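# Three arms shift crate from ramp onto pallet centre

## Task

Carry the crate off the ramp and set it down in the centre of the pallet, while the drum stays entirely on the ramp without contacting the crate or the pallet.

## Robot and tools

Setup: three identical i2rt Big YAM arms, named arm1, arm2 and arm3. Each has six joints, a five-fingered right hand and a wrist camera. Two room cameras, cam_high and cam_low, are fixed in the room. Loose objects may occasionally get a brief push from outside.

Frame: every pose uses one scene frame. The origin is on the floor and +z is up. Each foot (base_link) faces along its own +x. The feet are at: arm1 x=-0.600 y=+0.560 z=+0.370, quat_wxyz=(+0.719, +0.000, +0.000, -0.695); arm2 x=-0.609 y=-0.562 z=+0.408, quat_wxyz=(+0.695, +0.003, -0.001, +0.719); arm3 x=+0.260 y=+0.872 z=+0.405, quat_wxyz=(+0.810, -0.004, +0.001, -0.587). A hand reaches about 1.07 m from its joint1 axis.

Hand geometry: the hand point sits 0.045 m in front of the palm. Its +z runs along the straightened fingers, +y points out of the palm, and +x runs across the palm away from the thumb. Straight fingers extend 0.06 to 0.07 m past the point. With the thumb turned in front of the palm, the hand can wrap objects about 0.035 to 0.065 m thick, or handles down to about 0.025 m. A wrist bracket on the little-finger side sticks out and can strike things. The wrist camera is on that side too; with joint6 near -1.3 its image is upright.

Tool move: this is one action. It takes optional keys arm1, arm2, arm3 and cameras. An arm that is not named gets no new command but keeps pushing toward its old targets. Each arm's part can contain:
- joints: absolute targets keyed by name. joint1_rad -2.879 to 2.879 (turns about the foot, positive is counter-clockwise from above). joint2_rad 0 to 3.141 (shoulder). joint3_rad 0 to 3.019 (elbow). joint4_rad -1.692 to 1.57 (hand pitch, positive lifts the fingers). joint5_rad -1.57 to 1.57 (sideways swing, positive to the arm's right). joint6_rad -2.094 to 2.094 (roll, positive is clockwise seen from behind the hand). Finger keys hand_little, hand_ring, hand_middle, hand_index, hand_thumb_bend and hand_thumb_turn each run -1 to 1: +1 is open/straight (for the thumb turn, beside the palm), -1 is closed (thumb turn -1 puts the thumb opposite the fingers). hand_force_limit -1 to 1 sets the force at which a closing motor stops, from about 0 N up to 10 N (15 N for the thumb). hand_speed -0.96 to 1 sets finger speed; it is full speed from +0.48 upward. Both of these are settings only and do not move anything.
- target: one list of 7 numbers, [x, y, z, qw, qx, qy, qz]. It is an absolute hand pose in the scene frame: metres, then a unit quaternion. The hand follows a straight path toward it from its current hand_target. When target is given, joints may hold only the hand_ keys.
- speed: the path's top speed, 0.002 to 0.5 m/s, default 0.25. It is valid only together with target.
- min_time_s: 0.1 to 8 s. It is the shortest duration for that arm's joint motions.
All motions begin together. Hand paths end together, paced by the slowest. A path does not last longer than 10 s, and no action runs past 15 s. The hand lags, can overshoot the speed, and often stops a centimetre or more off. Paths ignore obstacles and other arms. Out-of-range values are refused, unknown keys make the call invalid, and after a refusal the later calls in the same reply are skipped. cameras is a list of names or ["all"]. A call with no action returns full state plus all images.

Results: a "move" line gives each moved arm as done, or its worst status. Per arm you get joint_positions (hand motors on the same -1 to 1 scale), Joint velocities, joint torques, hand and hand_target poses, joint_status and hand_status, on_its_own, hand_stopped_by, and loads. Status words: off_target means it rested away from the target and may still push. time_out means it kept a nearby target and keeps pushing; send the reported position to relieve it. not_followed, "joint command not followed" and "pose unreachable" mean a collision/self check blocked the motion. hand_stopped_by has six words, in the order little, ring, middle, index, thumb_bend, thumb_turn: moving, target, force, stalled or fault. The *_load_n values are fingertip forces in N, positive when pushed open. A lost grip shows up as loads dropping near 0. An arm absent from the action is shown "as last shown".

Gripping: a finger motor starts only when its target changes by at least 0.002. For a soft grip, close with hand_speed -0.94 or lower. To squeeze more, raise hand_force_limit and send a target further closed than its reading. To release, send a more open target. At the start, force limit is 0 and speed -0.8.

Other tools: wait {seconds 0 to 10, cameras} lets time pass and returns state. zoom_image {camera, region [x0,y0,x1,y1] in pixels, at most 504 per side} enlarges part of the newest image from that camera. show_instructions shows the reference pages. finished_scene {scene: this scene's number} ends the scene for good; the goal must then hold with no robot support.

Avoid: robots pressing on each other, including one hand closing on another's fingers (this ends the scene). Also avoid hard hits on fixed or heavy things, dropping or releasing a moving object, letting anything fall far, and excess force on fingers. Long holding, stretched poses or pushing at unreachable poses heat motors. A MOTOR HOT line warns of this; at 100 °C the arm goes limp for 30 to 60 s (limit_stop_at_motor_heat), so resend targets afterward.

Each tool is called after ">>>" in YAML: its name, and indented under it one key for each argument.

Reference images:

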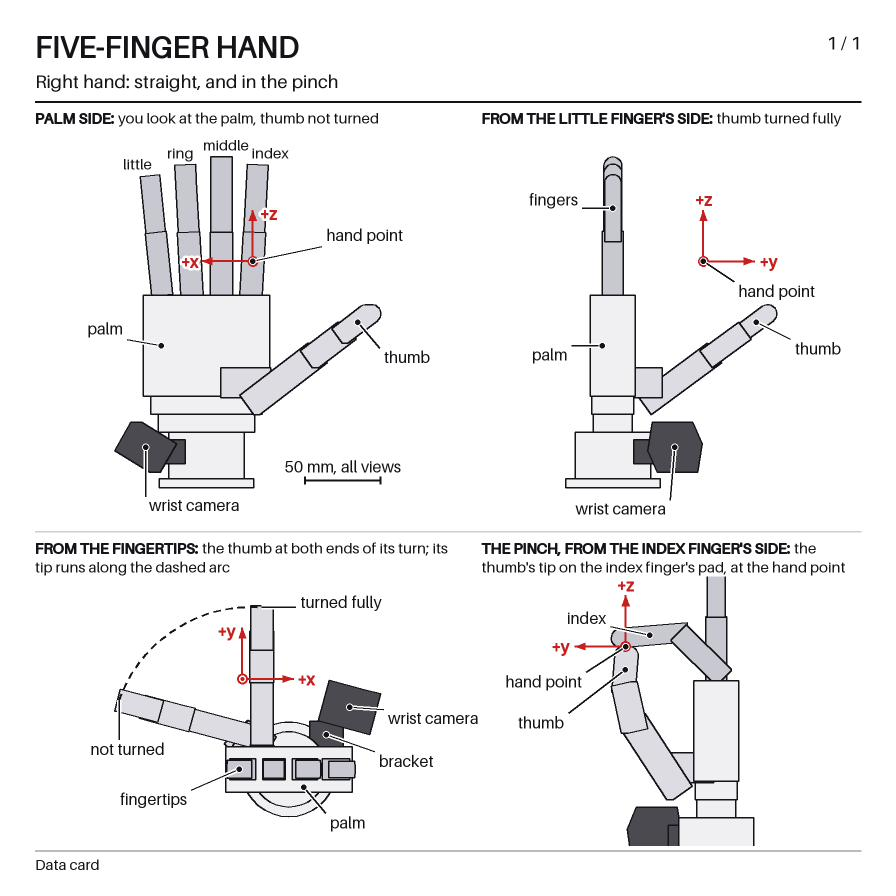

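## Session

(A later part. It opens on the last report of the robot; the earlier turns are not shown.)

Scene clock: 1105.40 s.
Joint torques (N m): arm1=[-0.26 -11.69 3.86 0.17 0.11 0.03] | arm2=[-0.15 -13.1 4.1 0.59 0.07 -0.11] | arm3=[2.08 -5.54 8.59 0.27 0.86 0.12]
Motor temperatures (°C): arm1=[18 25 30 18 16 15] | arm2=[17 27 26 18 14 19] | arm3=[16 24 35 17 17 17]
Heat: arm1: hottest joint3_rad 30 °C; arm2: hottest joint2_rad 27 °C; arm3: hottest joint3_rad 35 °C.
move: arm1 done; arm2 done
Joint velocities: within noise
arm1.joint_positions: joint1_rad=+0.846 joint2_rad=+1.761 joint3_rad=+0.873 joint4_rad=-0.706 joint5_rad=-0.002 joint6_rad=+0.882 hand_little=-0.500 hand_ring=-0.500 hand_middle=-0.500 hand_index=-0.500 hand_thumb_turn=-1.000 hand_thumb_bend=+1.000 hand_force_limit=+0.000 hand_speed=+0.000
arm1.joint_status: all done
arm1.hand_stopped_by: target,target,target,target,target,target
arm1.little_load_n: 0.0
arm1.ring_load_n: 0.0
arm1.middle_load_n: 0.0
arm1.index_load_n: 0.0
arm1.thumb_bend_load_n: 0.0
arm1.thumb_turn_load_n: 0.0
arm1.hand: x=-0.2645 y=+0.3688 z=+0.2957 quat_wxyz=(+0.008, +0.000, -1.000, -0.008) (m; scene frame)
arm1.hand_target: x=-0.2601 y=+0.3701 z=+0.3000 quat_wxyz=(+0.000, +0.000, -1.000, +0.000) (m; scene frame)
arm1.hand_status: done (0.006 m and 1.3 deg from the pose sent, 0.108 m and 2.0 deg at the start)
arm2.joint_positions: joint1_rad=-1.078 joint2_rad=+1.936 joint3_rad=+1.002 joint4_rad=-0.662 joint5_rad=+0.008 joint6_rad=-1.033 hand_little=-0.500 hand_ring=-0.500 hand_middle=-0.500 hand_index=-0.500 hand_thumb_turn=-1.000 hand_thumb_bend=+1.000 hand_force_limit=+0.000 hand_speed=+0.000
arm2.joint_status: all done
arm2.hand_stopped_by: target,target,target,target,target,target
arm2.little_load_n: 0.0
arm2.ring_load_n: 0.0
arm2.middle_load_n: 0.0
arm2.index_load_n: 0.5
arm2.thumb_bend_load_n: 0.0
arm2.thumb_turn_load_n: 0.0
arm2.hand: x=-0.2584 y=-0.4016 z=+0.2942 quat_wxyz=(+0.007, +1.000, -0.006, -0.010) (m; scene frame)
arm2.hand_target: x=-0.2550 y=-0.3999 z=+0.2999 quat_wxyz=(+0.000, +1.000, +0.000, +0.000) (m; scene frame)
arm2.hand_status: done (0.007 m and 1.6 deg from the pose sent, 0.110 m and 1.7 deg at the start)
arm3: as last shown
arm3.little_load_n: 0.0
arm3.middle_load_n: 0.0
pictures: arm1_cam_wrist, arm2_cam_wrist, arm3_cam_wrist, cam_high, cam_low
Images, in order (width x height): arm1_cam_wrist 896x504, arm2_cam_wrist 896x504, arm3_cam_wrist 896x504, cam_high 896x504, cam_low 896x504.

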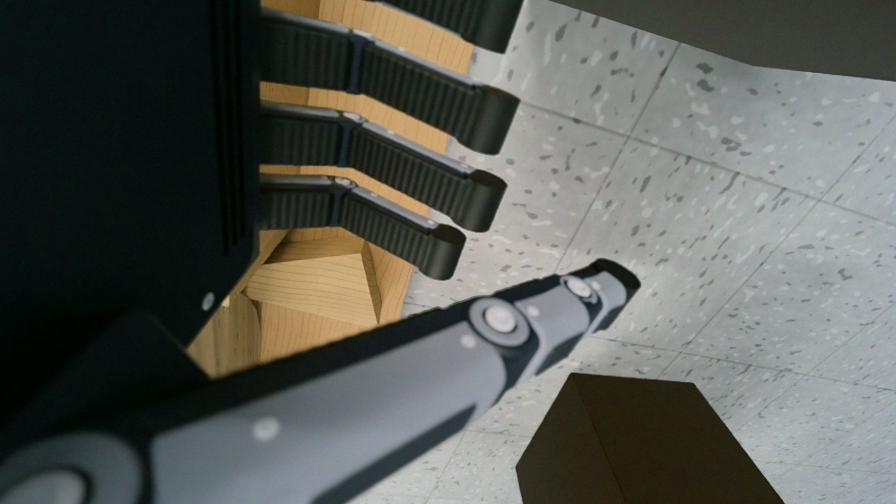

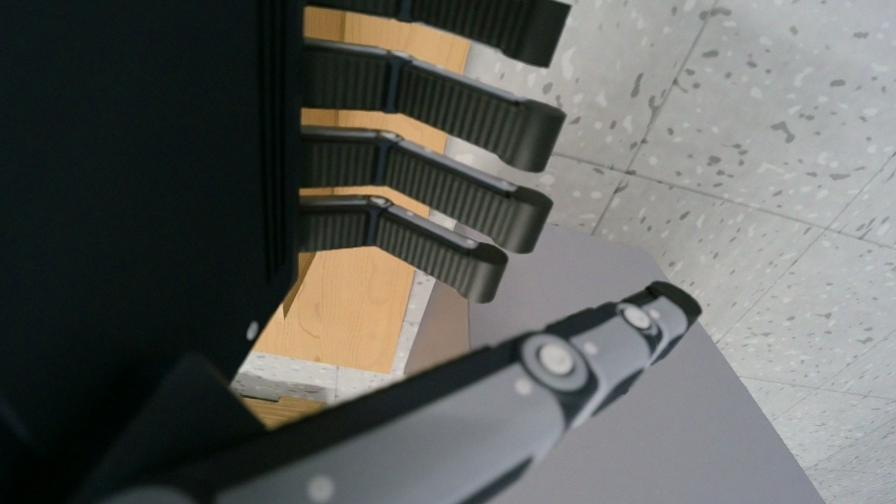

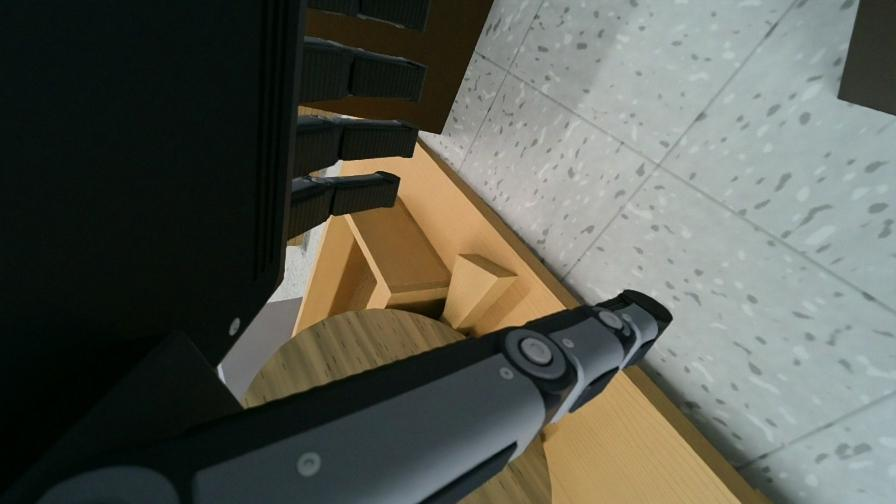

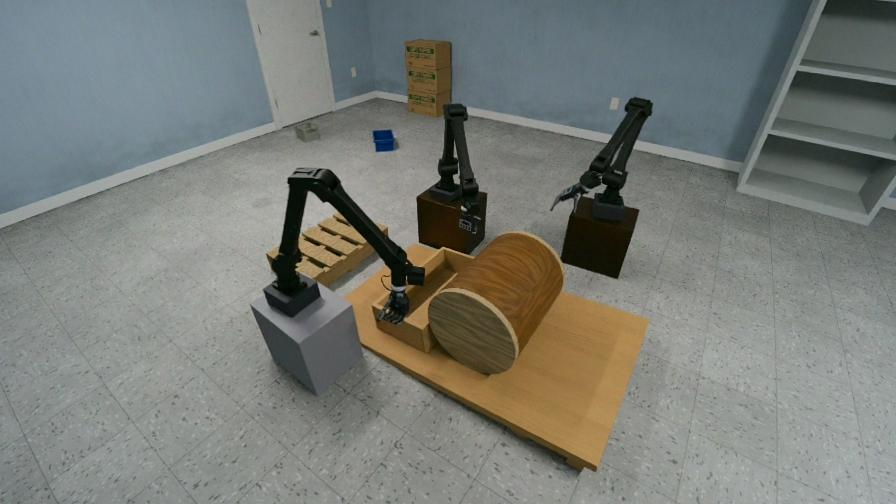

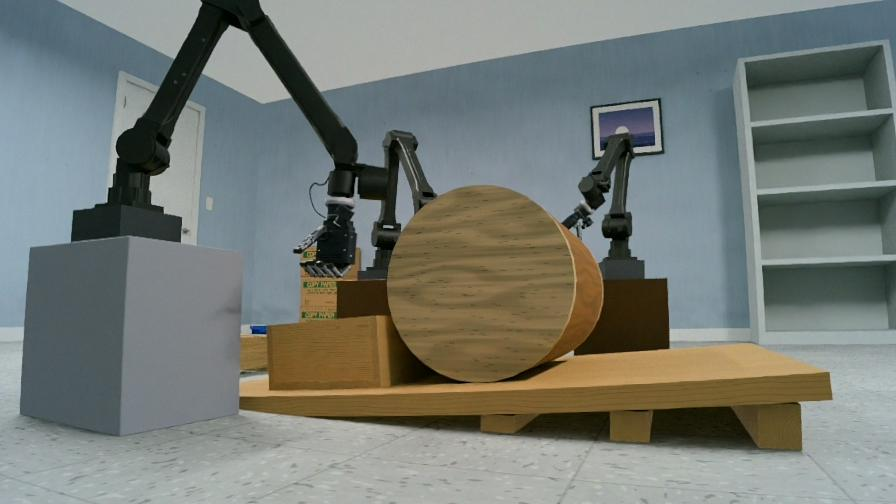

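>>> move:
  arm1: {"target":[-0.255,0.37,0.115,0,0,1,0],"speed":0.15}
  arm2: {"target":[-0.255,-0.40,0.112,0,1,0,0],"speed":0.15}

>>> move:
  arm1: {"target":[-0.255,0.33,0.115,0,0,1,0],"speed":0.05}
  arm2: {"target":[-0.255,-0.36,0.112,0,1,0,0],"speed":0.05}
  cameras: ["arm1_cam_wrist","arm2_cam_wrist","cam_low"]

Scene clock: 1117.40 s.
Joint torques (N m): arm1=[-0.15 -11.28 2.84 0.18 0.1 0.05] | arm2=[-0.44 -11.34 3.48 0.62 0.08 -0.17] | arm3=[2.14 -5.54 8.58 0.27 0.85 0.12]
Motor temperatures (°C): arm1=[18 25 30 18 16 15] | arm2=[17 26 26 18 14 19] | arm3=[16 24 35 17 17 17]
Heat: arm1: hottest joint3_rad 30 °C; arm2: hottest joint2_rad 26 °C; arm3: hottest joint3_rad 35 °C.
move: arm1 off_target; arm2 off_target
Joint velocities: within noise
arm1.joint_positions: joint1_rad=+0.852 joint2_rad=+2.234 joint3_rad=+0.894 joint4_rad=-0.252 joint5_rad=-0.002 joint6_rad=+0.890 hand_little=-0.500 hand_ring=-0.500 hand_middle=-0.500 hand_index=-0.500 hand_thumb_turn=-1.000 hand_thumb_bend=+1.000 hand_force_limit=+0.000 hand_speed=+0.000
arm1.joint_status: not commanded
arm1.hand_stopped_by: target,target,target,target,target,target
arm1.little_load_n: 0.0
arm1.ring_load_n: 0.0
arm1.middle_load_n: 0.0
arm1.index_load_n: 0.0
arm1.thumb_bend_load_n: 0.0
arm1.thumb_turn_load_n: 0.0
arm1.hand: x=-0.2667 y=+0.3736 z=+0.1174 quat_wxyz=(+0.008, -0.002, -1.000, -0.008) (m; scene frame)
arm1.hand_target: x=-0.2551 y=+0.3701 z=+0.1154 quat_wxyz=(+0.000, +0.000, -1.000, +0.000) (m; scene frame)
arm1.hand_status: off_target (0.013 m and 1.3 deg from the pose sent, 0.181 m and 1.3 deg at the start)
arm2.joint_positions: joint1_rad=-1.078 joint2_rad=+2.359 joint3_rad=+1.061 joint4_rad=-0.277 joint5_rad=+0.008 joint6_rad=-1.035 hand_little=-0.500 hand_ring=-0.500 hand_middle=-0.500 hand_index=-0.500 hand_thumb_turn=-1.000 hand_thumb_bend=+1.000 hand_force_limit=+0.000 hand_speed=+0.000
arm2.joint_status: not commanded
arm2.hand_stopped_by: target,target,target,target,target,target
arm2.little_load_n: 0.0
arm2.ring_load_n: 0.0
arm2.middle_load_n: 0.0
arm2.index_load_n: 0.0
arm2.thumb_bend_load_n: 0.0
arm2.thumb_turn_load_n: 0.0
arm2.hand: x=-0.2596 y=-0.4012 z=+0.1216 quat_wxyz=(+0.002, +1.000, -0.004, -0.001) (m; scene frame)
arm2.hand_target: x=-0.2552 y=-0.4000 z=+0.1123 quat_wxyz=(+0.000, +1.000, +0.000, +0.000) (m; scene frame)
arm2.hand_status: off_target (0.011 m and 0.6 deg from the pose sent, 0.182 m and 1.6 deg at the start)
arm3: as last shown
pictures: none

Scene clock: 1118.87 s.
Joint torques (N m): arm1=[-1.73 -11.99 3.75 -0.54 0.1 -0.17] | arm2=[0.97 -11.58 5.5 -0.01 0.07 0.12] | arm3=[2.08 -5.54 8.58 0.27 0.86 0.12]
Motor temperatures (°C): arm1=[18 25 29 18 16 15] | arm2=[17 26 26 18 14 19] | arm3=[16 24 35 17 17 17]
Heat: arm1: hottest joint3_rad 29 °C; arm2: hottest joint2_rad 26 °C; arm3: hottest joint3_rad 35 °C.
move: arm1 done; arm2 off_target
Joint velocities: within noise
arm1.joint_positions: joint1_rad=+0.803 joint2_rad=+2.253 joint3_rad=+0.967 joint4_rad=-0.285 joint5_rad=-0.002 joint6_rad=+0.837 hand_little=-0.500 hand_ring=-0.500 hand_middle=-0.500 hand_index=-0.500 hand_thumb_turn=-1.000 hand_thumb_bend=+1.000 hand_force_limit=+0.000 hand_speed=+0.000
arm1.joint_status: not commanded
arm1.hand_stopped_by: target,target,target,target,target,target
arm1.little_load_n: 0.0
arm1.ring_load_n: 0.5
arm1.middle_load_n: 0.0
arm1.index_load_n: 0.0
arm1.thumb_bend_load_n: -0.5
arm1.thumb_turn_load_n: 0.0
arm1.hand: x=-0.2568 y=+0.3391 z=+0.1170 quat_wxyz=(-0.001, +0.001, -1.000, -0.001) (m; scene frame)
arm1.hand_target: x=-0.2551 y=+0.3300 z=+0.1152 quat_wxyz=(+0.000, +0.000, -1.000, +0.000) (m; scene frame)
arm1.hand_status: done (0.010 m and 0.2 deg from the pose sent, 0.045 m and 1.3 deg at the start)
arm2.joint_positions: joint1_rad=-1.021 joint2_rad=+2.375 joint3_rad=+1.102 joint4_rad=-0.306 joint5_rad=+0.007 joint6_rad=-0.983 hand_little=-0.500 hand_ring=-0.500 hand_middle=-0.500 hand_index=-0.500 hand_thumb_turn=-1.000 hand_thumb_bend=+1.000 hand_force_limit=+0.000 hand_speed=+0.000
arm2.joint_status: not commanded
arm2.hand_stopped_by: target,target,target,target,target,target
arm2.little_load_n: 0.0
arm2.ring_load_n: 0.0
arm2.middle_load_n: 0.0
arm2.index_load_n: 0.0
arm2.thumb_bend_load_n: 0.0
arm2.thumb_turn_load_n: 0.0
arm2.hand: x=-0.2627 y=-0.3734 z=+0.1198 quat_wxyz=(+0.003, +1.000, -0.002, -0.003) (m; scene frame)
arm2.hand_target: x=-0.2555 y=-0.3601 z=+0.1125 quat_wxyz=(+0.000, +1.000, +0.000, +0.000) (m; scene frame)
arm2.hand_status: off_target (0.017 m and 0.5 deg from the pose sent, 0.043 m and 0.6 deg at the start)
arm3: as last shown
pictures: arm1_cam_wrist, arm2_cam_wrist, cam_low
Images, in order (width x height): arm1_cam_wrist 896x504, arm2_cam_wrist 896x504, cam_low 896x504.

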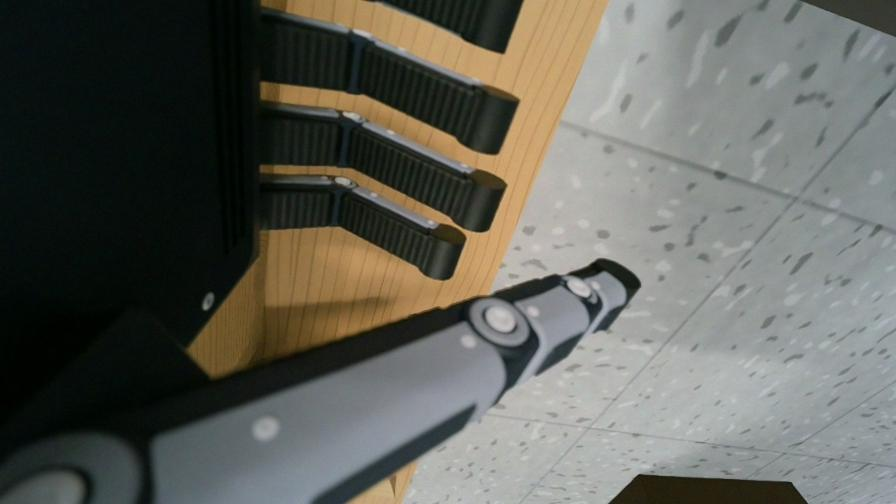

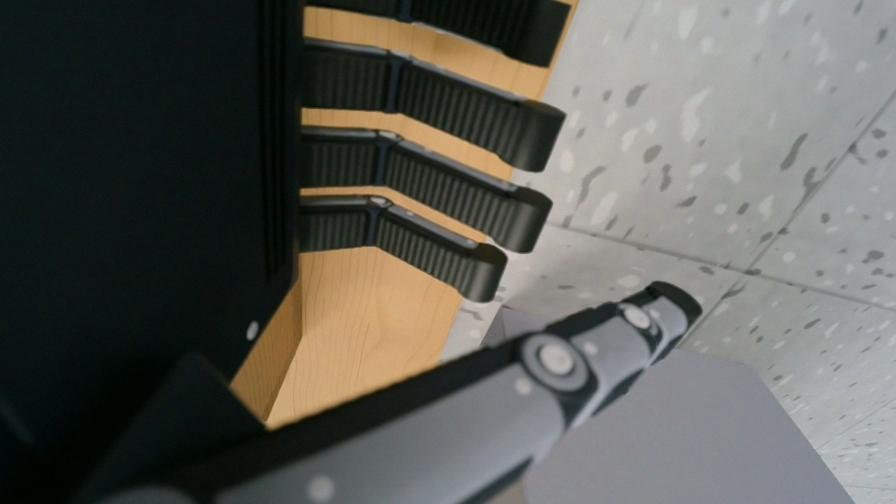

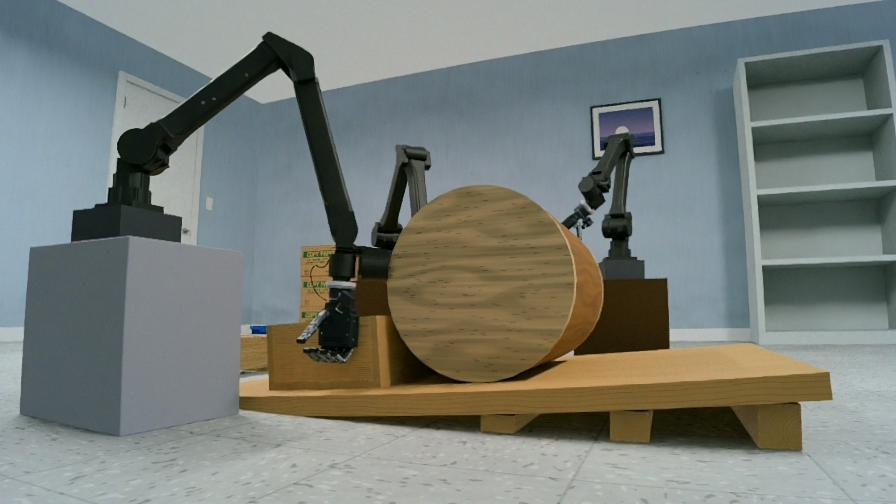

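>>> move:
  arm1: {"target":[-0.255,0.30,0.113,0,0,1,0],"speed":0.04}
  arm2: {"target":[-0.25,-0.325,0.106,0,1,0,0],"speed":0.04}

Scene clock: 1125.10 s.
Joint torques (N m): arm1=[-4.01 -12.16 5.89 -0.14 0.58 -0.36] | arm2=[3.72 -11.22 9.29 0.38 -0.19 0.13] | arm3=[2.14 -5.54 8.58 0.28 0.86 0.12]
Motor temperatures (°C): arm1=[18 25 30 18 16 15] | arm2=[17 26 26 18 14 19] | arm3=[16 24 35 17 17 17]
Heat: arm1: hottest joint3_rad 30 °C; arm2: hottest joint2_rad 26 °C; arm3: hottest joint3_rad 35 °C.
move: arm1 off_target; arm2 off_target
Joint velocities: within noise
arm1.joint_positions: joint1_rad=+0.787 joint2_rad=+2.277 joint3_rad=+0.996 joint4_rad=-0.344 joint5_rad=-0.012 joint6_rad=+0.815 hand_little=-0.500 hand_ring=-0.500 hand_middle=-0.500 hand_index=-0.500 hand_thumb_turn=-1.000 hand_thumb_bend=+1.000 hand_force_limit=+0.000 hand_speed=+0.000
arm1.joint_status: not commanded
arm1.hand_stopped_by: target,target,target,target,target,target
arm1.little_load_n: 0.0
arm1.ring_load_n: 0.0
arm1.middle_load_n: 0.0
arm1.index_load_n: 0.0
arm1.thumb_bend_load_n: 0.0
arm1.thumb_turn_load_n: 0.0
arm1.hand: x=-0.2656 y=+0.3405 z=+0.1124 quat_wxyz=(+0.016, +0.003, -1.000, -0.024) (m; scene frame)
arm1.hand_target: x=-0.2563 y=+0.3007 z=+0.1145 quat_wxyz=(+0.001, -0.001, -1.000, +0.001) (m; scene frame)
arm1.hand_status: off_target (0.042 m and 3.3 deg from the pose sent, 0.039 m and 0.2 deg at the start)
arm2.joint_positions: joint1_rad=-1.006 joint2_rad=+2.394 joint3_rad=+1.125 joint4_rad=-0.363 joint5_rad=+0.013 joint6_rad=-0.934 hand_little=-0.500 hand_ring=-0.500 hand_middle=-0.500 hand_index=-0.500 hand_thumb_turn=-1.000 hand_thumb_bend=+1.000 hand_force_limit=+0.000 hand_speed=+0.000
arm2.joint_status: not commanded
arm2.hand_stopped_by: target,target,target,target,target,target
arm2.little_load_n: 0.0
arm2.ring_load_n: 0.0
arm2.middle_load_n: 0.0
arm2.index_load_n: 0.0
arm2.thumb_bend_load_n: 0.0
arm2.thumb_turn_load_n: 0.0
arm2.hand: x=-0.2753 y=-0.3726 z=+0.1177 quat_wxyz=(+0.020, +0.999, -0.019, -0.023) (m; scene frame)
arm2.hand_target: x=-0.2527 y=-0.3261 z=+0.1098 quat_wxyz=(-0.001, +1.000, +0.000, +0.000) (m; scene frame)
arm2.hand_status: off_target (0.055 m and 4.1 deg from the pose sent, 0.052 m and 0.5 deg at the start)
arm3.joint_positions: joint1_rad=-0.526 joint2_rad=+1.192 joint3_rad=+0.510 joint4_rad=-0.497 joint5_rad=+0.807 joint6_rad=+0.994 hand_little=+0.600 hand_ring=+0.600 hand_middle=+0.600 hand_index=+0.600 hand_thumb_turn=-1.000 hand_thumb_bend=+1.000 hand_force_limit=+0.200 hand_speed=-0.700
arm3.joint_status: not commanded
arm3.hand_stopped_by: target,target,target,target,target,target
arm3.little_load_n: -0.5
arm3.ring_load_n: 0.0
arm3.middle_load_n: 0.0
arm3.index_load_n: 0.0
arm3.thumb_bend_load_n: 0.0
arm3.thumb_turn_load_n: 0.0
arm3.hand: x=+0.0983 y=+0.5665 z=+0.4346 quat_wxyz=(+0.289, -0.573, -0.699, +0.316) (m; scene frame)
arm3.hand_target: x=+0.1000 y=+0.5504 z=+0.4500 quat_wxyz=(+0.279, -0.575, -0.694, +0.333) (m; scene frame)
arm3.hand_status: not commanded
pictures: none

>>> move:
  arm1: {"target":[-0.25,0.262,0.12,0,0,1,0],"speed":0.05}
  arm2: {"target":[-0.24,-0.29,0.113,0,1,0,0],"speed":0.05}
  cameras: ["arm1_cam_wrist","arm2_cam_wrist","cam_low"]

Scene clock: 1171.13 s.
Joint torques (N m): arm1=[-6.53 -13.68 8.59 0.4 1.46 -0.58] | arm2=[5.66 -12.57 12.26 1.22 -1.11 0.22] | arm3=[2.14 -5.54 8.57 0.27 0.86 0.12]
Motor temperatures (°C): arm1=[18 26 32 18 16 15] | arm2=[17 24 30 18 15 19] | arm3=[16 24 36 17 17 17]
Heat: arm1: hottest joint3_rad 32 °C; arm2: hottest joint3_rad 30 °C; arm3: hottest joint3_rad 36 °C.
move: arm1 off_target; arm2 off_target
Joint velocities: within noise
arm1.joint_positions: joint1_rad=+0.778 joint2_rad=+2.291 joint3_rad=+1.039 joint4_rad=-0.440 joint5_rad=-0.029 joint6_rad=+0.794 hand_little=-0.500 hand_ring=-0.500 hand_middle=-0.500 hand_index=-0.500 hand_thumb_turn=-1.000 hand_thumb_bend=+1.000 hand_force_limit=+0.000 hand_speed=+0.000
arm1.joint_status: not commanded
arm1.hand_stopped_by: target,target,target,target,target,target
arm1.little_load_n: 0.0
arm1.ring_load_n: 0.0
arm1.middle_load_n: 0.0
arm1.index_load_n: 0.0
arm1.thumb_bend_load_n: 0.0
arm1.thumb_turn_load_n: 0.0
arm1.hand: x=-0.2693 y=+0.3429 z=+0.1157 quat_wxyz=(+0.034, +0.008, -0.998, -0.053) (m; scene frame)
arm1.hand_target: x=-0.2543 y=+0.2648 z=+0.1253 quat_wxyz=(+0.004, -0.002, -1.000, +0.003) (m; scene frame)
arm1.hand_status: off_target (0.083 m and 7.3 deg from the pose sent, 0.080 m and 3.3 deg at the start)
arm2.joint_positions: joint1_rad=-0.989 joint2_rad=+2.403 joint3_rad=+1.158 joint4_rad=-0.471 joint5_rad=+0.034 joint6_rad=-0.902 hand_little=-0.500 hand_ring=-0.500 hand_middle=-0.500 hand_index=-0.500 hand_thumb_turn=-1.000 hand_thumb_bend=+1.000 hand_force_limit=+0.000 hand_speed=+0.000
arm2.joint_status: not commanded
arm2.hand_stopped_by: target,target,target,target,target,target
arm2.little_load_n: 0.0
arm2.ring_load_n: 0.0
arm2.middle_load_n: 0.0
arm2.index_load_n: 0.0
arm2.thumb_bend_load_n: 0.0
arm2.thumb_turn_load_n: 0.0
arm2.hand: x=-0.2871 y=-0.3758 z=+0.1261 quat_wxyz=(+0.055, +0.997, -0.025, -0.049) (m; scene frame)
arm2.hand_target: x=-0.2461 y=-0.2930 z=+0.1241 quat_wxyz=(-0.003, +1.000, +0.002, -0.002) (m; scene frame)
arm2.hand_status: off_target (0.099 m and 8.9 deg from the pose sent, 0.090 m and 4.1 deg at the start)
arm3: as last shown
arm3.little_load_n: 0.0
pictures: arm1_cam_wrist, arm2_cam_wrist, cam_low
Images, in order (width x height): arm1_cam_wrist 896x504, arm2_cam_wrist 896x504, cam_low 896x504.

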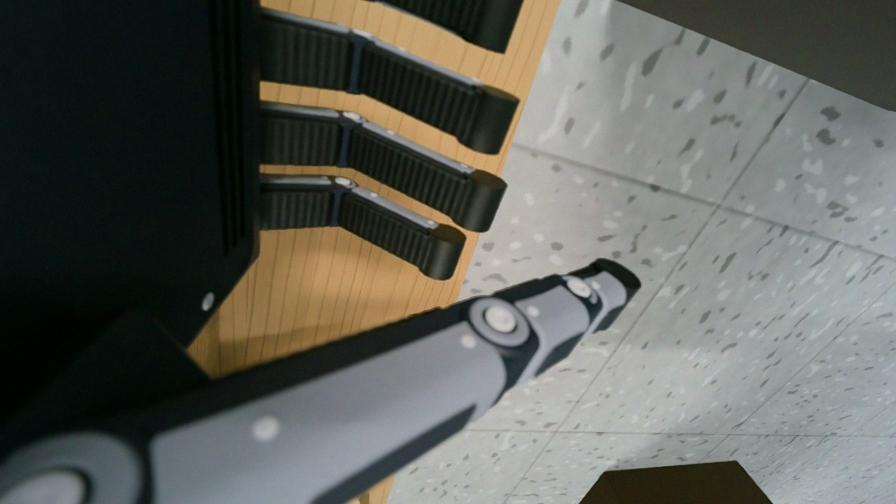

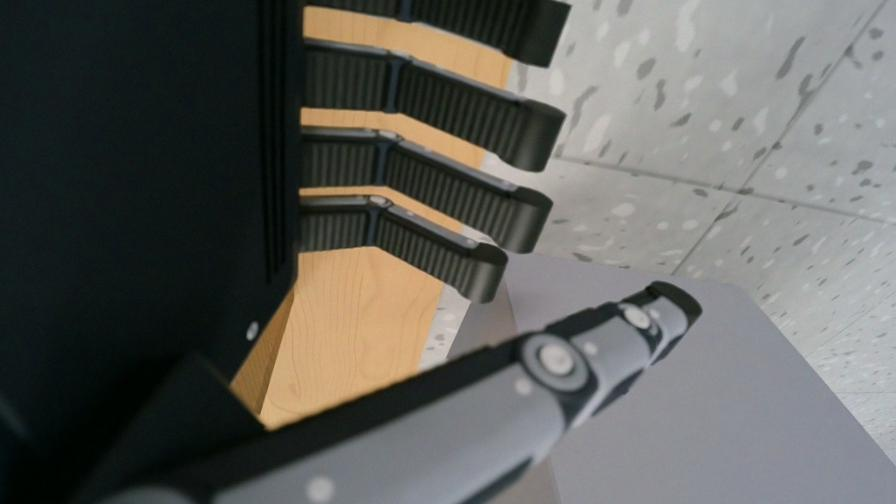

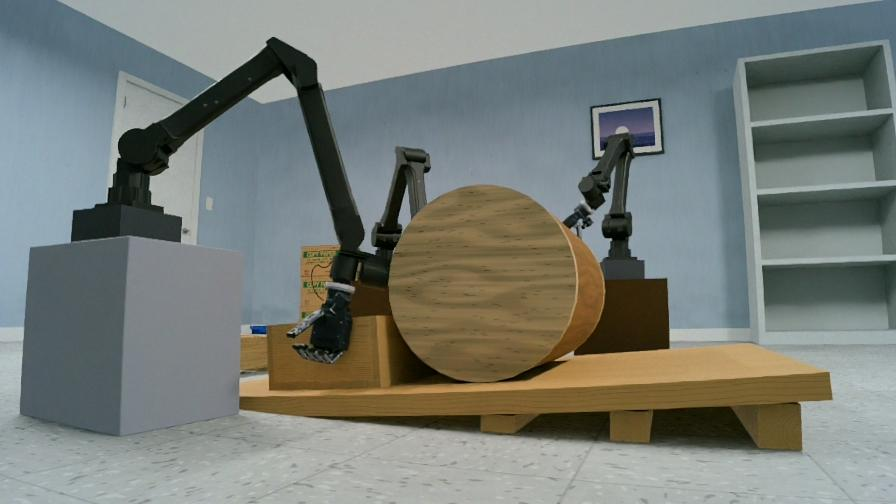

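>>> move:
  arm1: {"target":[-0.265,0.375,0.13,0,0,1,0],"speed":0.15}
  arm2: {"target":[-0.265,-0.405,0.13,0,1,0,0],"speed":0.15}

>>> move:
  arm1: {"target":[-0.27,0.375,0.30,0,0,1,0],"speed":0.25,"joints":{"hand_little":0.8,"hand_ring":0.8,"hand_middle":0.8,"hand_index":0.8}}
  arm2: {"target":[-0.255,-0.405,0.30,0,1,0,0],"speed":0.25,"joints":{"hand_little":0.8,"hand_ring":0.8,"hand_middle":0.8,"hand_index":0.8}}
  cameras: ["cam_high","cam_low"]

>>> move:
  arm1: {"target":[-0.272,0.262,0.27,0,0,1,0],"speed":0.2}
  arm2: {"target":[-0.245,-0.282,0.27,0,1,0,0],"speed":0.2}
  cameras: ["arm1_cam_wrist","arm2_cam_wrist"]

Scene clock: 1219.93 s.
Joint torques (N m): arm1=[-0.38 -13.39 1.09 0.12 0.09 0] | arm2=[-0.21 -14.33 1.33 0.61 0.06 -0.17] | arm3=[2.2 -5.54 8.57 0.27 0.86 0.12]
Motor temperatures (°C): arm1=[19 26 35 18 20 15] | arm2=[18 26 35 18 18 19] | arm3=[16 24 36 17 17 17]
Heat: arm1: hottest joint3_rad 35 °C; arm2: hottest joint3_rad 35 °C; arm3: hottest joint3_rad 36 °C.
move: arm1 done; arm2 done
Joint velocities: within noise
arm1.joint_positions: joint1_rad=+0.851 joint2_rad=+2.213 joint3_rad=+0.874 joint4_rad=-0.258 joint5_rad=-0.002 joint6_rad=+0.883 hand_little=-0.500 hand_ring=-0.500 hand_middle=-0.500 hand_index=-0.500 hand_thumb_turn=-1.000 hand_thumb_bend=+1.000 hand_force_limit=+0.000 hand_speed=+0.000
arm1.joint_status: not commanded
arm1.hand_stopped_by: target,target,target,target,target,target
arm1.little_load_n: 0.0
arm1.ring_load_n: 0.0
arm1.middle_load_n: 0.0
arm1.index_load_n: 0.0
arm1.thumb_bend_load_n: 0.0
arm1.thumb_turn_load_n: 0.0
arm1.hand: x=-0.2722 y=+0.3776 z=+0.1238 quat_wxyz=(+0.010, +0.001, -1.000, -0.009) (m; scene frame)
arm1.hand_target: x=-0.2650 y=+0.3751 z=+0.1300 quat_wxyz=(+0.000, +0.000, -1.000, +0.000) (m; scene frame)
arm1.hand_status: done (0.010 m and 1.5 deg from the pose sent, 0.035 m and 7.3 deg at the start)
arm2.joint_positions: joint1_rad=-1.079 joint2_rad=+2.349 joint3_rad=+1.034 joint4_rad=-0.281 joint5_rad=+0.008 joint6_rad=-1.033 hand_little=-0.500 hand_ring=-0.500 hand_middle=-0.500 hand_index=-0.500 hand_thumb_turn=-1.000 hand_thumb_bend=+1.000 hand_force_limit=+0.000 hand_speed=+0.000
arm2.joint_status: not commanded
arm2.hand_stopped_by: target,target,target,target,target,target
arm2.little_load_n: 0.5
arm2.ring_load_n: 0.0
arm2.middle_load_n: 0.0
arm2.index_load_n: 0.0
arm2.thumb_bend_load_n: 0.0
arm2.thumb_turn_load_n: 0.0
arm2.hand: x=-0.2715 y=-0.4086 z=+0.1243 quat_wxyz=(+0.007, +1.000, -0.006, -0.010) (m; scene frame)
arm2.hand_target: x=-0.2651 y=-0.4051 z=+0.1299 quat_wxyz=(+0.000, +1.000, +0.000, +0.000) (m; scene frame)
arm2.hand_status: done (0.009 m and 1.6 deg from the pose sent, 0.037 m and 8.9 deg at the start)
arm3: as last shown
pictures: none

Scene clock: 1221.47 s.
Joint torques (N m): arm1=[-1.08 -10.64 4.85 -0.53 0.11 -0.02] | arm2=[-0.73 -12.04 4.94 -0.08 0.07 -0.18] | arm3=[2.14 -5.6 8.58 0.28 0.86 0.12]
Motor temperatures (°C): arm1=[19 26 34 18 20 15] | arm2=[18 26 35 18 18 19] | arm3=[16 24 36 17 17 17]
Heat: arm1: hottest joint3_rad 34 °C; arm2: hottest joint3_rad 35 °C; arm3: hottest joint3_rad 36 °C.
move: arm1 done; arm2 done
Joint velocities: within noise
arm1.joint_positions: joint1_rad=+0.851 joint2_rad=+1.733 joint3_rad=+0.826 joint4_rad=-0.670 joint5_rad=-0.002 joint6_rad=+0.883 hand_little=+0.800 hand_ring=+0.800 hand_middle=+0.800 hand_index=+0.800 hand_thumb_turn=-1.000 hand_thumb_bend=+1.000 hand_force_limit=+0.000 hand_speed=+0.000
arm1.joint_status: all done
arm1.hand_stopped_by: target,target,target,target,target,target
arm1.little_load_n: 0.0
arm1.ring_load_n: 0.0
arm1.middle_load_n: 0.0
arm1.index_load_n: 0.0
arm1.thumb_bend_load_n: 0.0
arm1.thumb_turn_load_n: 0.0
arm1.hand: x=-0.2722 y=+0.3776 z=+0.2944 quat_wxyz=(+0.002, +0.001, -1.000, -0.003) (m; scene frame)
arm1.hand_target: x=-0.2700 y=+0.3751 z=+0.2999 quat_wxyz=(+0.000, +0.000, -1.000, +0.000) (m; scene frame)
arm1.hand_status: done (0.007 m and 0.4 deg from the pose sent, 0.176 m and 1.5 deg at the start)
arm2.joint_positions: joint1_rad=-1.081 joint2_rad=+1.919 joint3_rad=+0.984 joint4_rad=-0.635 joint5_rad=+0.008 joint6_rad=-1.043 hand_little=+0.800 hand_ring=+0.800 hand_middle=+0.800 hand_index=+0.800 hand_thumb_turn=-1.000 hand_thumb_bend=+1.000 hand_force_limit=+0.000 hand_speed=+0.000
arm2.joint_status: all done
arm2.hand_stopped_by: target,target,target,target,target,target
arm2.little_load_n: 0.0
arm2.ring_load_n: 0.0
arm2.middle_load_n: 0.0
arm2.index_load_n: 0.0
arm2.thumb_bend_load_n: 0.0
arm2.thumb_turn_load_n: 0.0
arm2.hand: x=-0.2567 y=-0.4022 z=+0.2959 quat_wxyz=(+0.001, +1.000, -0.002, +0.001) (m; scene frame)
arm2.hand_target: x=-0.2550 y=-0.4051 z=+0.2999 quat_wxyz=(+0.000, +1.000, +0.000, +0.000) (m; scene frame)
arm2.hand_status: done (0.005 m and 0.2 deg from the pose sent, 0.176 m and 1.6 deg at the start)
arm3: as last shown
pictures: cam_high, cam_low
Images, in order (width x height): cam_high 896x504, cam_low 896x504.

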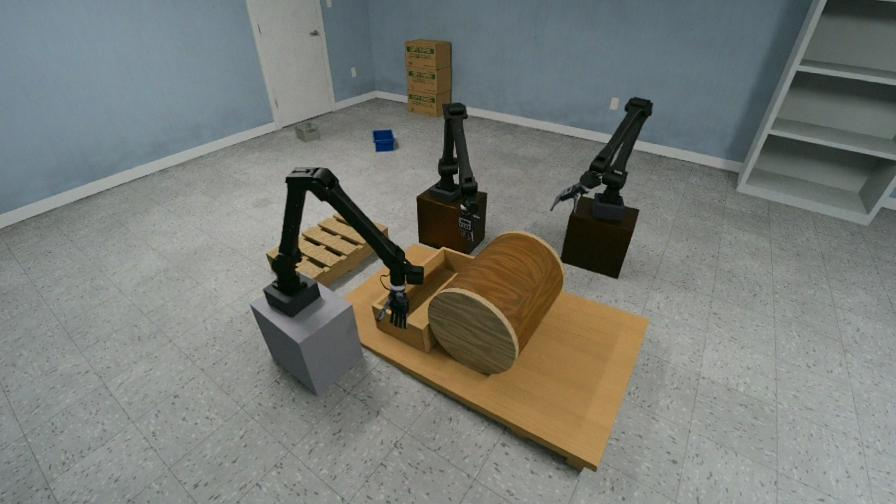

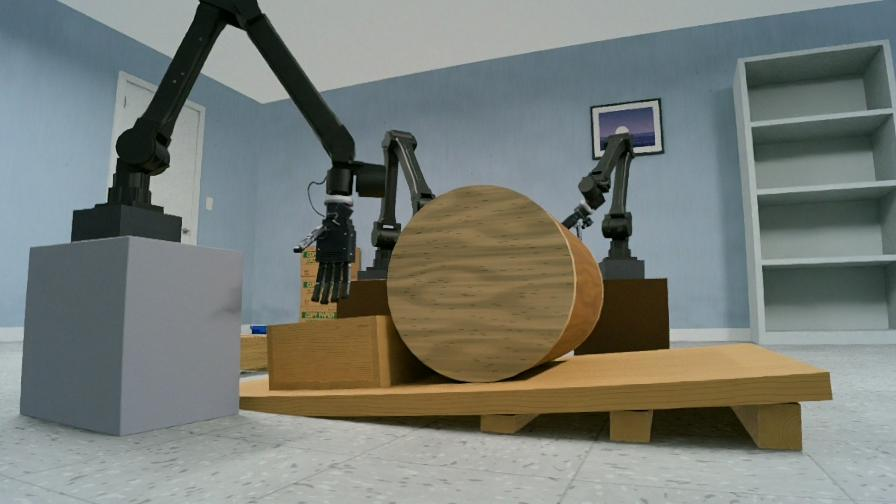

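Scene clock: 1222.97 s.
Joint torques (N m): arm1=[-1.49 -11.16 7.21 -0.64 -0.02 -0.1] | arm2=[-0.09 -11.69 8.2 -0.16 0.13 0.06] | arm3=[2.14 -5.54 8.57 0.28 0.86 0.12]
Motor temperatures (°C): arm1=[19 26 34 18 20 15] | arm2=[18 26 35 18 17 19] | arm3=[16 24 36 17 17 17]
Heat: arm1: hottest joint3_rad 34 °C; arm2: hottest joint3_rad 35 °C; arm3: hottest joint3_rad 36 °C.
move: arm1 off_target; arm2 off_target
Joint velocities: within noise
arm1.joint_positions: joint1_rad=+0.667 joint2_rad=+1.921 joint3_rad=+1.022 joint4_rad=-0.686 joint5_rad=+0.002 joint6_rad=+0.704 hand_little=+0.800 hand_ring=+0.800 hand_middle=+0.800 hand_index=+0.800 hand_thumb_turn=-1.000 hand_thumb_bend=+1.000 hand_force_limit=+0.000 hand_speed=+0.000
arm1.joint_status: not commanded
arm1.hand_stopped_by: target,target,target,target,target,target
arm1.little_load_n: 0.0
arm1.ring_load_n: 0.0
arm1.middle_load_n: 0.0
arm1.index_load_n: 0.0
arm1.thumb_bend_load_n: 0.0
arm1.thumb_turn_load_n: 0.0
arm1.hand: x=-0.2797 y=+0.2766 z=+0.2660 quat_wxyz=(+0.006, -0.001, -1.000, -0.005) (m; scene frame)
arm1.hand_target: x=-0.2723 y=+0.2622 z=+0.2702 quat_wxyz=(+0.000, +0.000, -1.000, +0.000) (m; scene frame)
arm1.hand_status: off_target (0.017 m and 0.9 deg from the pose sent, 0.118 m and 0.4 deg at the start)
arm2.joint_positions: joint1_rad=-0.892 joint2_rad=+2.077 joint3_rad=+1.202 joint4_rad=-0.692 joint5_rad=+0.005 joint6_rad=-0.869 hand_little=+0.800 hand_ring=+0.800 hand_middle=+0.800 hand_index=+0.800 hand_thumb_turn=-1.000 hand_thumb_bend=+1.000 hand_force_limit=+0.000 hand_speed=+0.000
arm2.joint_status: not commanded
arm2.hand_stopped_by: target,target,target,target,target,target
arm2.little_load_n: 0.0
arm2.ring_load_n: 0.0
arm2.middle_load_n: 0.0
arm2.index_load_n: 0.0
arm2.thumb_bend_load_n: 0.0
arm2.thumb_turn_load_n: 0.0
arm2.hand: x=-0.2521 y=-0.2893 z=+0.2757 quat_wxyz=(-0.002, +1.000, +0.006, +0.002) (m; scene frame)
arm2.hand_target: x=-0.2453 y=-0.2823 z=+0.2700 quat_wxyz=(+0.000, +1.000, +0.000, +0.000) (m; scene frame)
arm2.hand_status: off_target (0.012 m and 0.7 deg from the pose sent, 0.123 m and 0.2 deg at the start)
arm3: as last shown
pictures: arm1_cam_wrist, arm2_cam_wrist
Images, in order (width x height): arm1_cam_wrist 896x504, arm2_cam_wrist 896x504.

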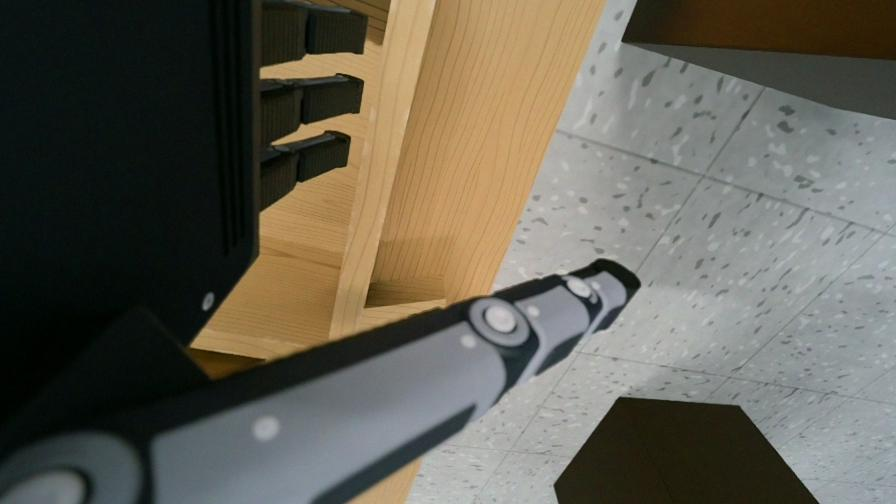

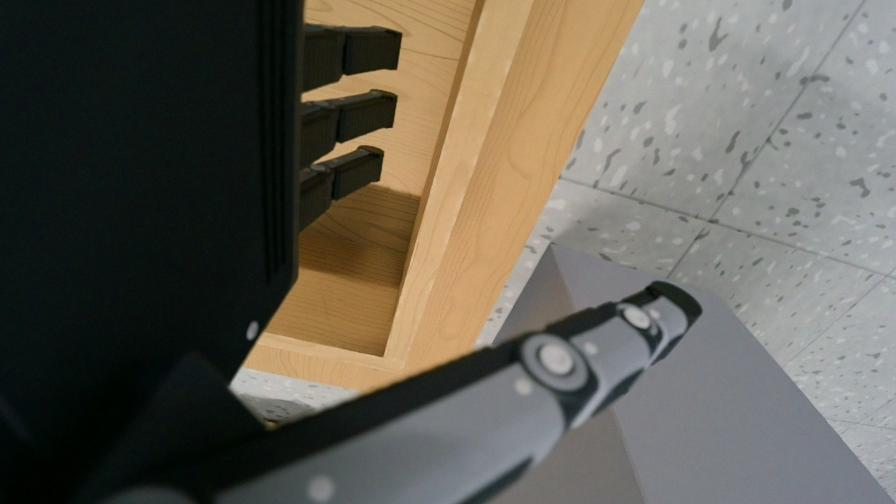

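>>> move:
  arm1: {"target":[-0.270,0.245,0.25,0,0,1,0],"speed":0.1}
  arm2: {"target":[-0.238,-0.285,0.25,0,1,0,0],"speed":0.1}

>>> move:
  arm1: {"target":[-0.268,0.248,0.158,0,0,1,0],"speed":0.1}
  arm2: {"target":[-0.238,-0.285,0.148,0,1,0,0],"speed":0.1}
  cameras: ["arm1_cam_wrist","arm2_cam_wrist"]

Scene clock: 1232.43 s.
Joint torques (N m): arm1=[-1.67 -11.87 6.99 0.28 0 -0.12] | arm2=[-0.67 -12.16 7.79 0.62 0.14 -0.08] | arm3=[2.14 -5.54 8.59 0.27 0.86 0.12]
Motor temperatures (°C): arm1=[19 26 34 18 18 15] | arm2=[17 25 35 18 17 19] | arm3=[16 24 36 17 17 17]
Heat: arm1: hottest joint3_rad 34 °C; arm2: hottest joint3_rad 35 °C; arm3: hottest joint3_rad 36 °C.
move: arm1 off_target; arm2 off_target
Joint velocities: within noise
arm1.joint_positions: joint1_rad=+0.650 joint2_rad=+1.989 joint3_rad=+1.066 joint4_rad=-0.686 joint5_rad=+0.002 joint6_rad=+0.684 hand_little=+0.800 hand_ring=+0.800 hand_middle=+0.800 hand_index=+0.800 hand_thumb_turn=-1.000 hand_thumb_bend=+1.000 hand_force_limit=+0.000 hand_speed=+0.000
arm1.joint_status: not commanded
arm1.hand_stopped_by: target,target,target,target,target,target
arm1.little_load_n: 0.0
arm1.ring_load_n: 0.0
arm1.middle_load_n: 0.0
arm1.index_load_n: 0.0
arm1.thumb_bend_load_n: 0.0
arm1.thumb_turn_load_n: 0.0
arm1.hand: x=-0.2806 y=+0.2653 z=+0.2473 quat_wxyz=(+0.013, +0.001, -1.000, -0.015) (m; scene frame)
arm1.hand_target: x=-0.2706 y=+0.2454 z=+0.2506 quat_wxyz=(+0.000, +0.000, -1.000, +0.000) (m; scene frame)
arm1.hand_status: off_target (0.023 m and 2.3 deg from the pose sent, 0.037 m and 0.9 deg at the start)
arm2.joint_positions: joint1_rad=-0.898 joint2_rad=+2.125 joint3_rad=+1.217 joint4_rad=-0.683 joint5_rad=+0.005 joint6_rad=-0.869 hand_little=+0.800 hand_ring=+0.800 hand_middle=+0.800 hand_index=+0.800 hand_thumb_turn=-1.000 hand_thumb_bend=+1.000 hand_force_limit=+0.000 hand_speed=+0.000
arm2.joint_status: not commanded
arm2.hand_stopped_by: target,target,target,target,target,target
arm2.little_load_n: 0.0
arm2.ring_load_n: 0.0
arm2.middle_load_n: 0.0
arm2.index_load_n: 0.0
arm2.thumb_bend_load_n: 0.0
arm2.thumb_turn_load_n: 0.0
arm2.hand: x=-0.2522 y=-0.2929 z=+0.2574 quat_wxyz=(+0.006, +1.000, +0.002, -0.008) (m; scene frame)
arm2.hand_target: x=-0.2384 y=-0.2853 z=+0.2505 quat_wxyz=(+0.000, +1.000, +0.000, +0.000) (m; scene frame)
arm2.hand_status: off_target (0.018 m and 1.1 deg from the pose sent, 0.030 m and 0.7 deg at the start)
arm3: as last shown
pictures: none

Scene clock: 1234.20 s.
Joint torques (N m): arm1=[-1.2 -12.63 5.12 0.17 -0.03 -0.03] | arm2=[-1.08 -10.17 7.58 0.69 0.15 -0.09] | arm3=[2.08 -5.54 8.58 0.28 0.86 0.12]
Motor temperatures (°C): arm1=[19 26 34 18 18 15] | arm2=[17 25 35 18 16 19] | arm3=[16 24 36 17 17 17]
Heat: arm1: hottest joint3_rad 34 °C; arm2: hottest joint3_rad 35 °C; arm3: hottest joint3_rad 36 °C.
move: arm1 off_target; arm2 off_target
Joint velocities: within noise
arm1.joint_positions: joint1_rad=+0.650 joint2_rad=+2.198 joint3_rad=+1.090 joint4_rad=-0.495 joint5_rad=+0.002 joint6_rad=+0.684 hand_little=+0.800 hand_ring=+0.800 hand_middle=+0.800 hand_index=+0.800 hand_thumb_turn=-1.000 hand_thumb_bend=+1.000 hand_force_limit=+0.000 hand_speed=+0.000
arm1.joint_status: not commanded
arm1.hand_stopped_by: target,target,target,target,target,target
arm1.little_load_n: 0.0
arm1.ring_load_n: 0.0
arm1.middle_load_n: 0.0
arm1.index_load_n: 0.0
arm1.thumb_bend_load_n: 0.0
arm1.thumb_turn_load_n: -0.5
arm1.hand: x=-0.2787 y=+0.2631 z=+0.1578 quat_wxyz=(+0.011, +0.001, -1.000, -0.012) (m; scene frame)
arm1.hand_target: x=-0.2683 y=+0.2481 z=+0.1585 quat_wxyz=(+0.000, +0.000, -1.000, +0.000) (m; scene frame)
arm1.hand_status: off_target (0.019 m and 1.9 deg from the pose sent, 0.092 m and 2.3 deg at the start)
arm2.joint_positions: joint1_rad=-0.895 joint2_rad=+2.308 joint3_rad=+1.252 joint4_rad=-0.508 joint5_rad=+0.005 joint6_rad=-0.869 hand_little=+0.800 hand_ring=+0.800 hand_middle=+0.800 hand_index=+0.800 hand_thumb_turn=-1.000 hand_thumb_bend=+1.000 hand_force_limit=+0.000 hand_speed=+0.000
arm2.joint_status: not commanded
arm2.hand_stopped_by: target,target,target,target,target,target
arm2.little_load_n: 0.0
arm2.ring_load_n: 0.0
arm2.middle_load_n: 0.0
arm2.index_load_n: 0.0
arm2.thumb_bend_load_n: -0.5
arm2.thumb_turn_load_n: 0.0
arm2.hand: x=-0.2471 y=-0.2860 z=+0.1725 quat_wxyz=(-0.003, +1.000, +0.004, +0.003) (m; scene frame)
arm2.hand_target: x=-0.2391 y=-0.2858 z=+0.1492 quat_wxyz=(+0.000, +1.000, +0.000, +0.000) (m; scene frame)
arm2.hand_status: off_target (0.026 m and 0.6 deg from the pose sent, 0.111 m and 1.2 deg at the start)
arm3: as last shown
pictures: arm1_cam_wrist, arm2_cam_wrist
Images, in order (width x height): arm1_cam_wrist 896x504, arm2_cam_wrist 896x504.

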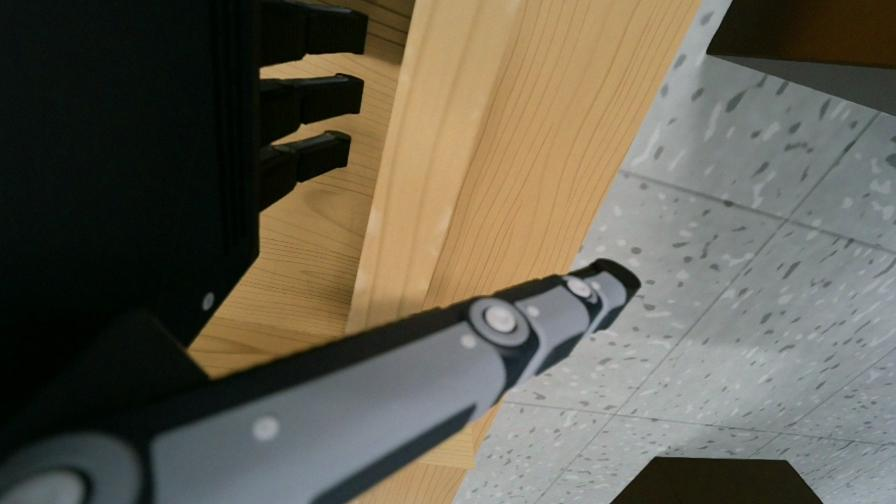

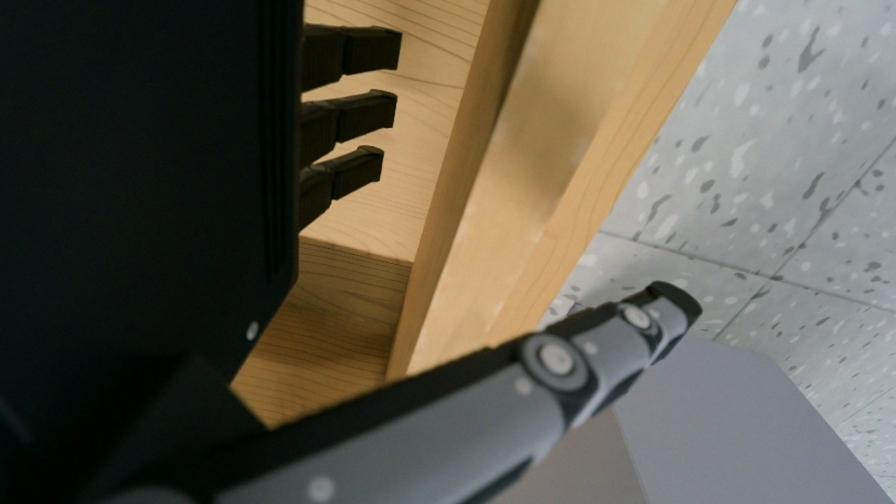

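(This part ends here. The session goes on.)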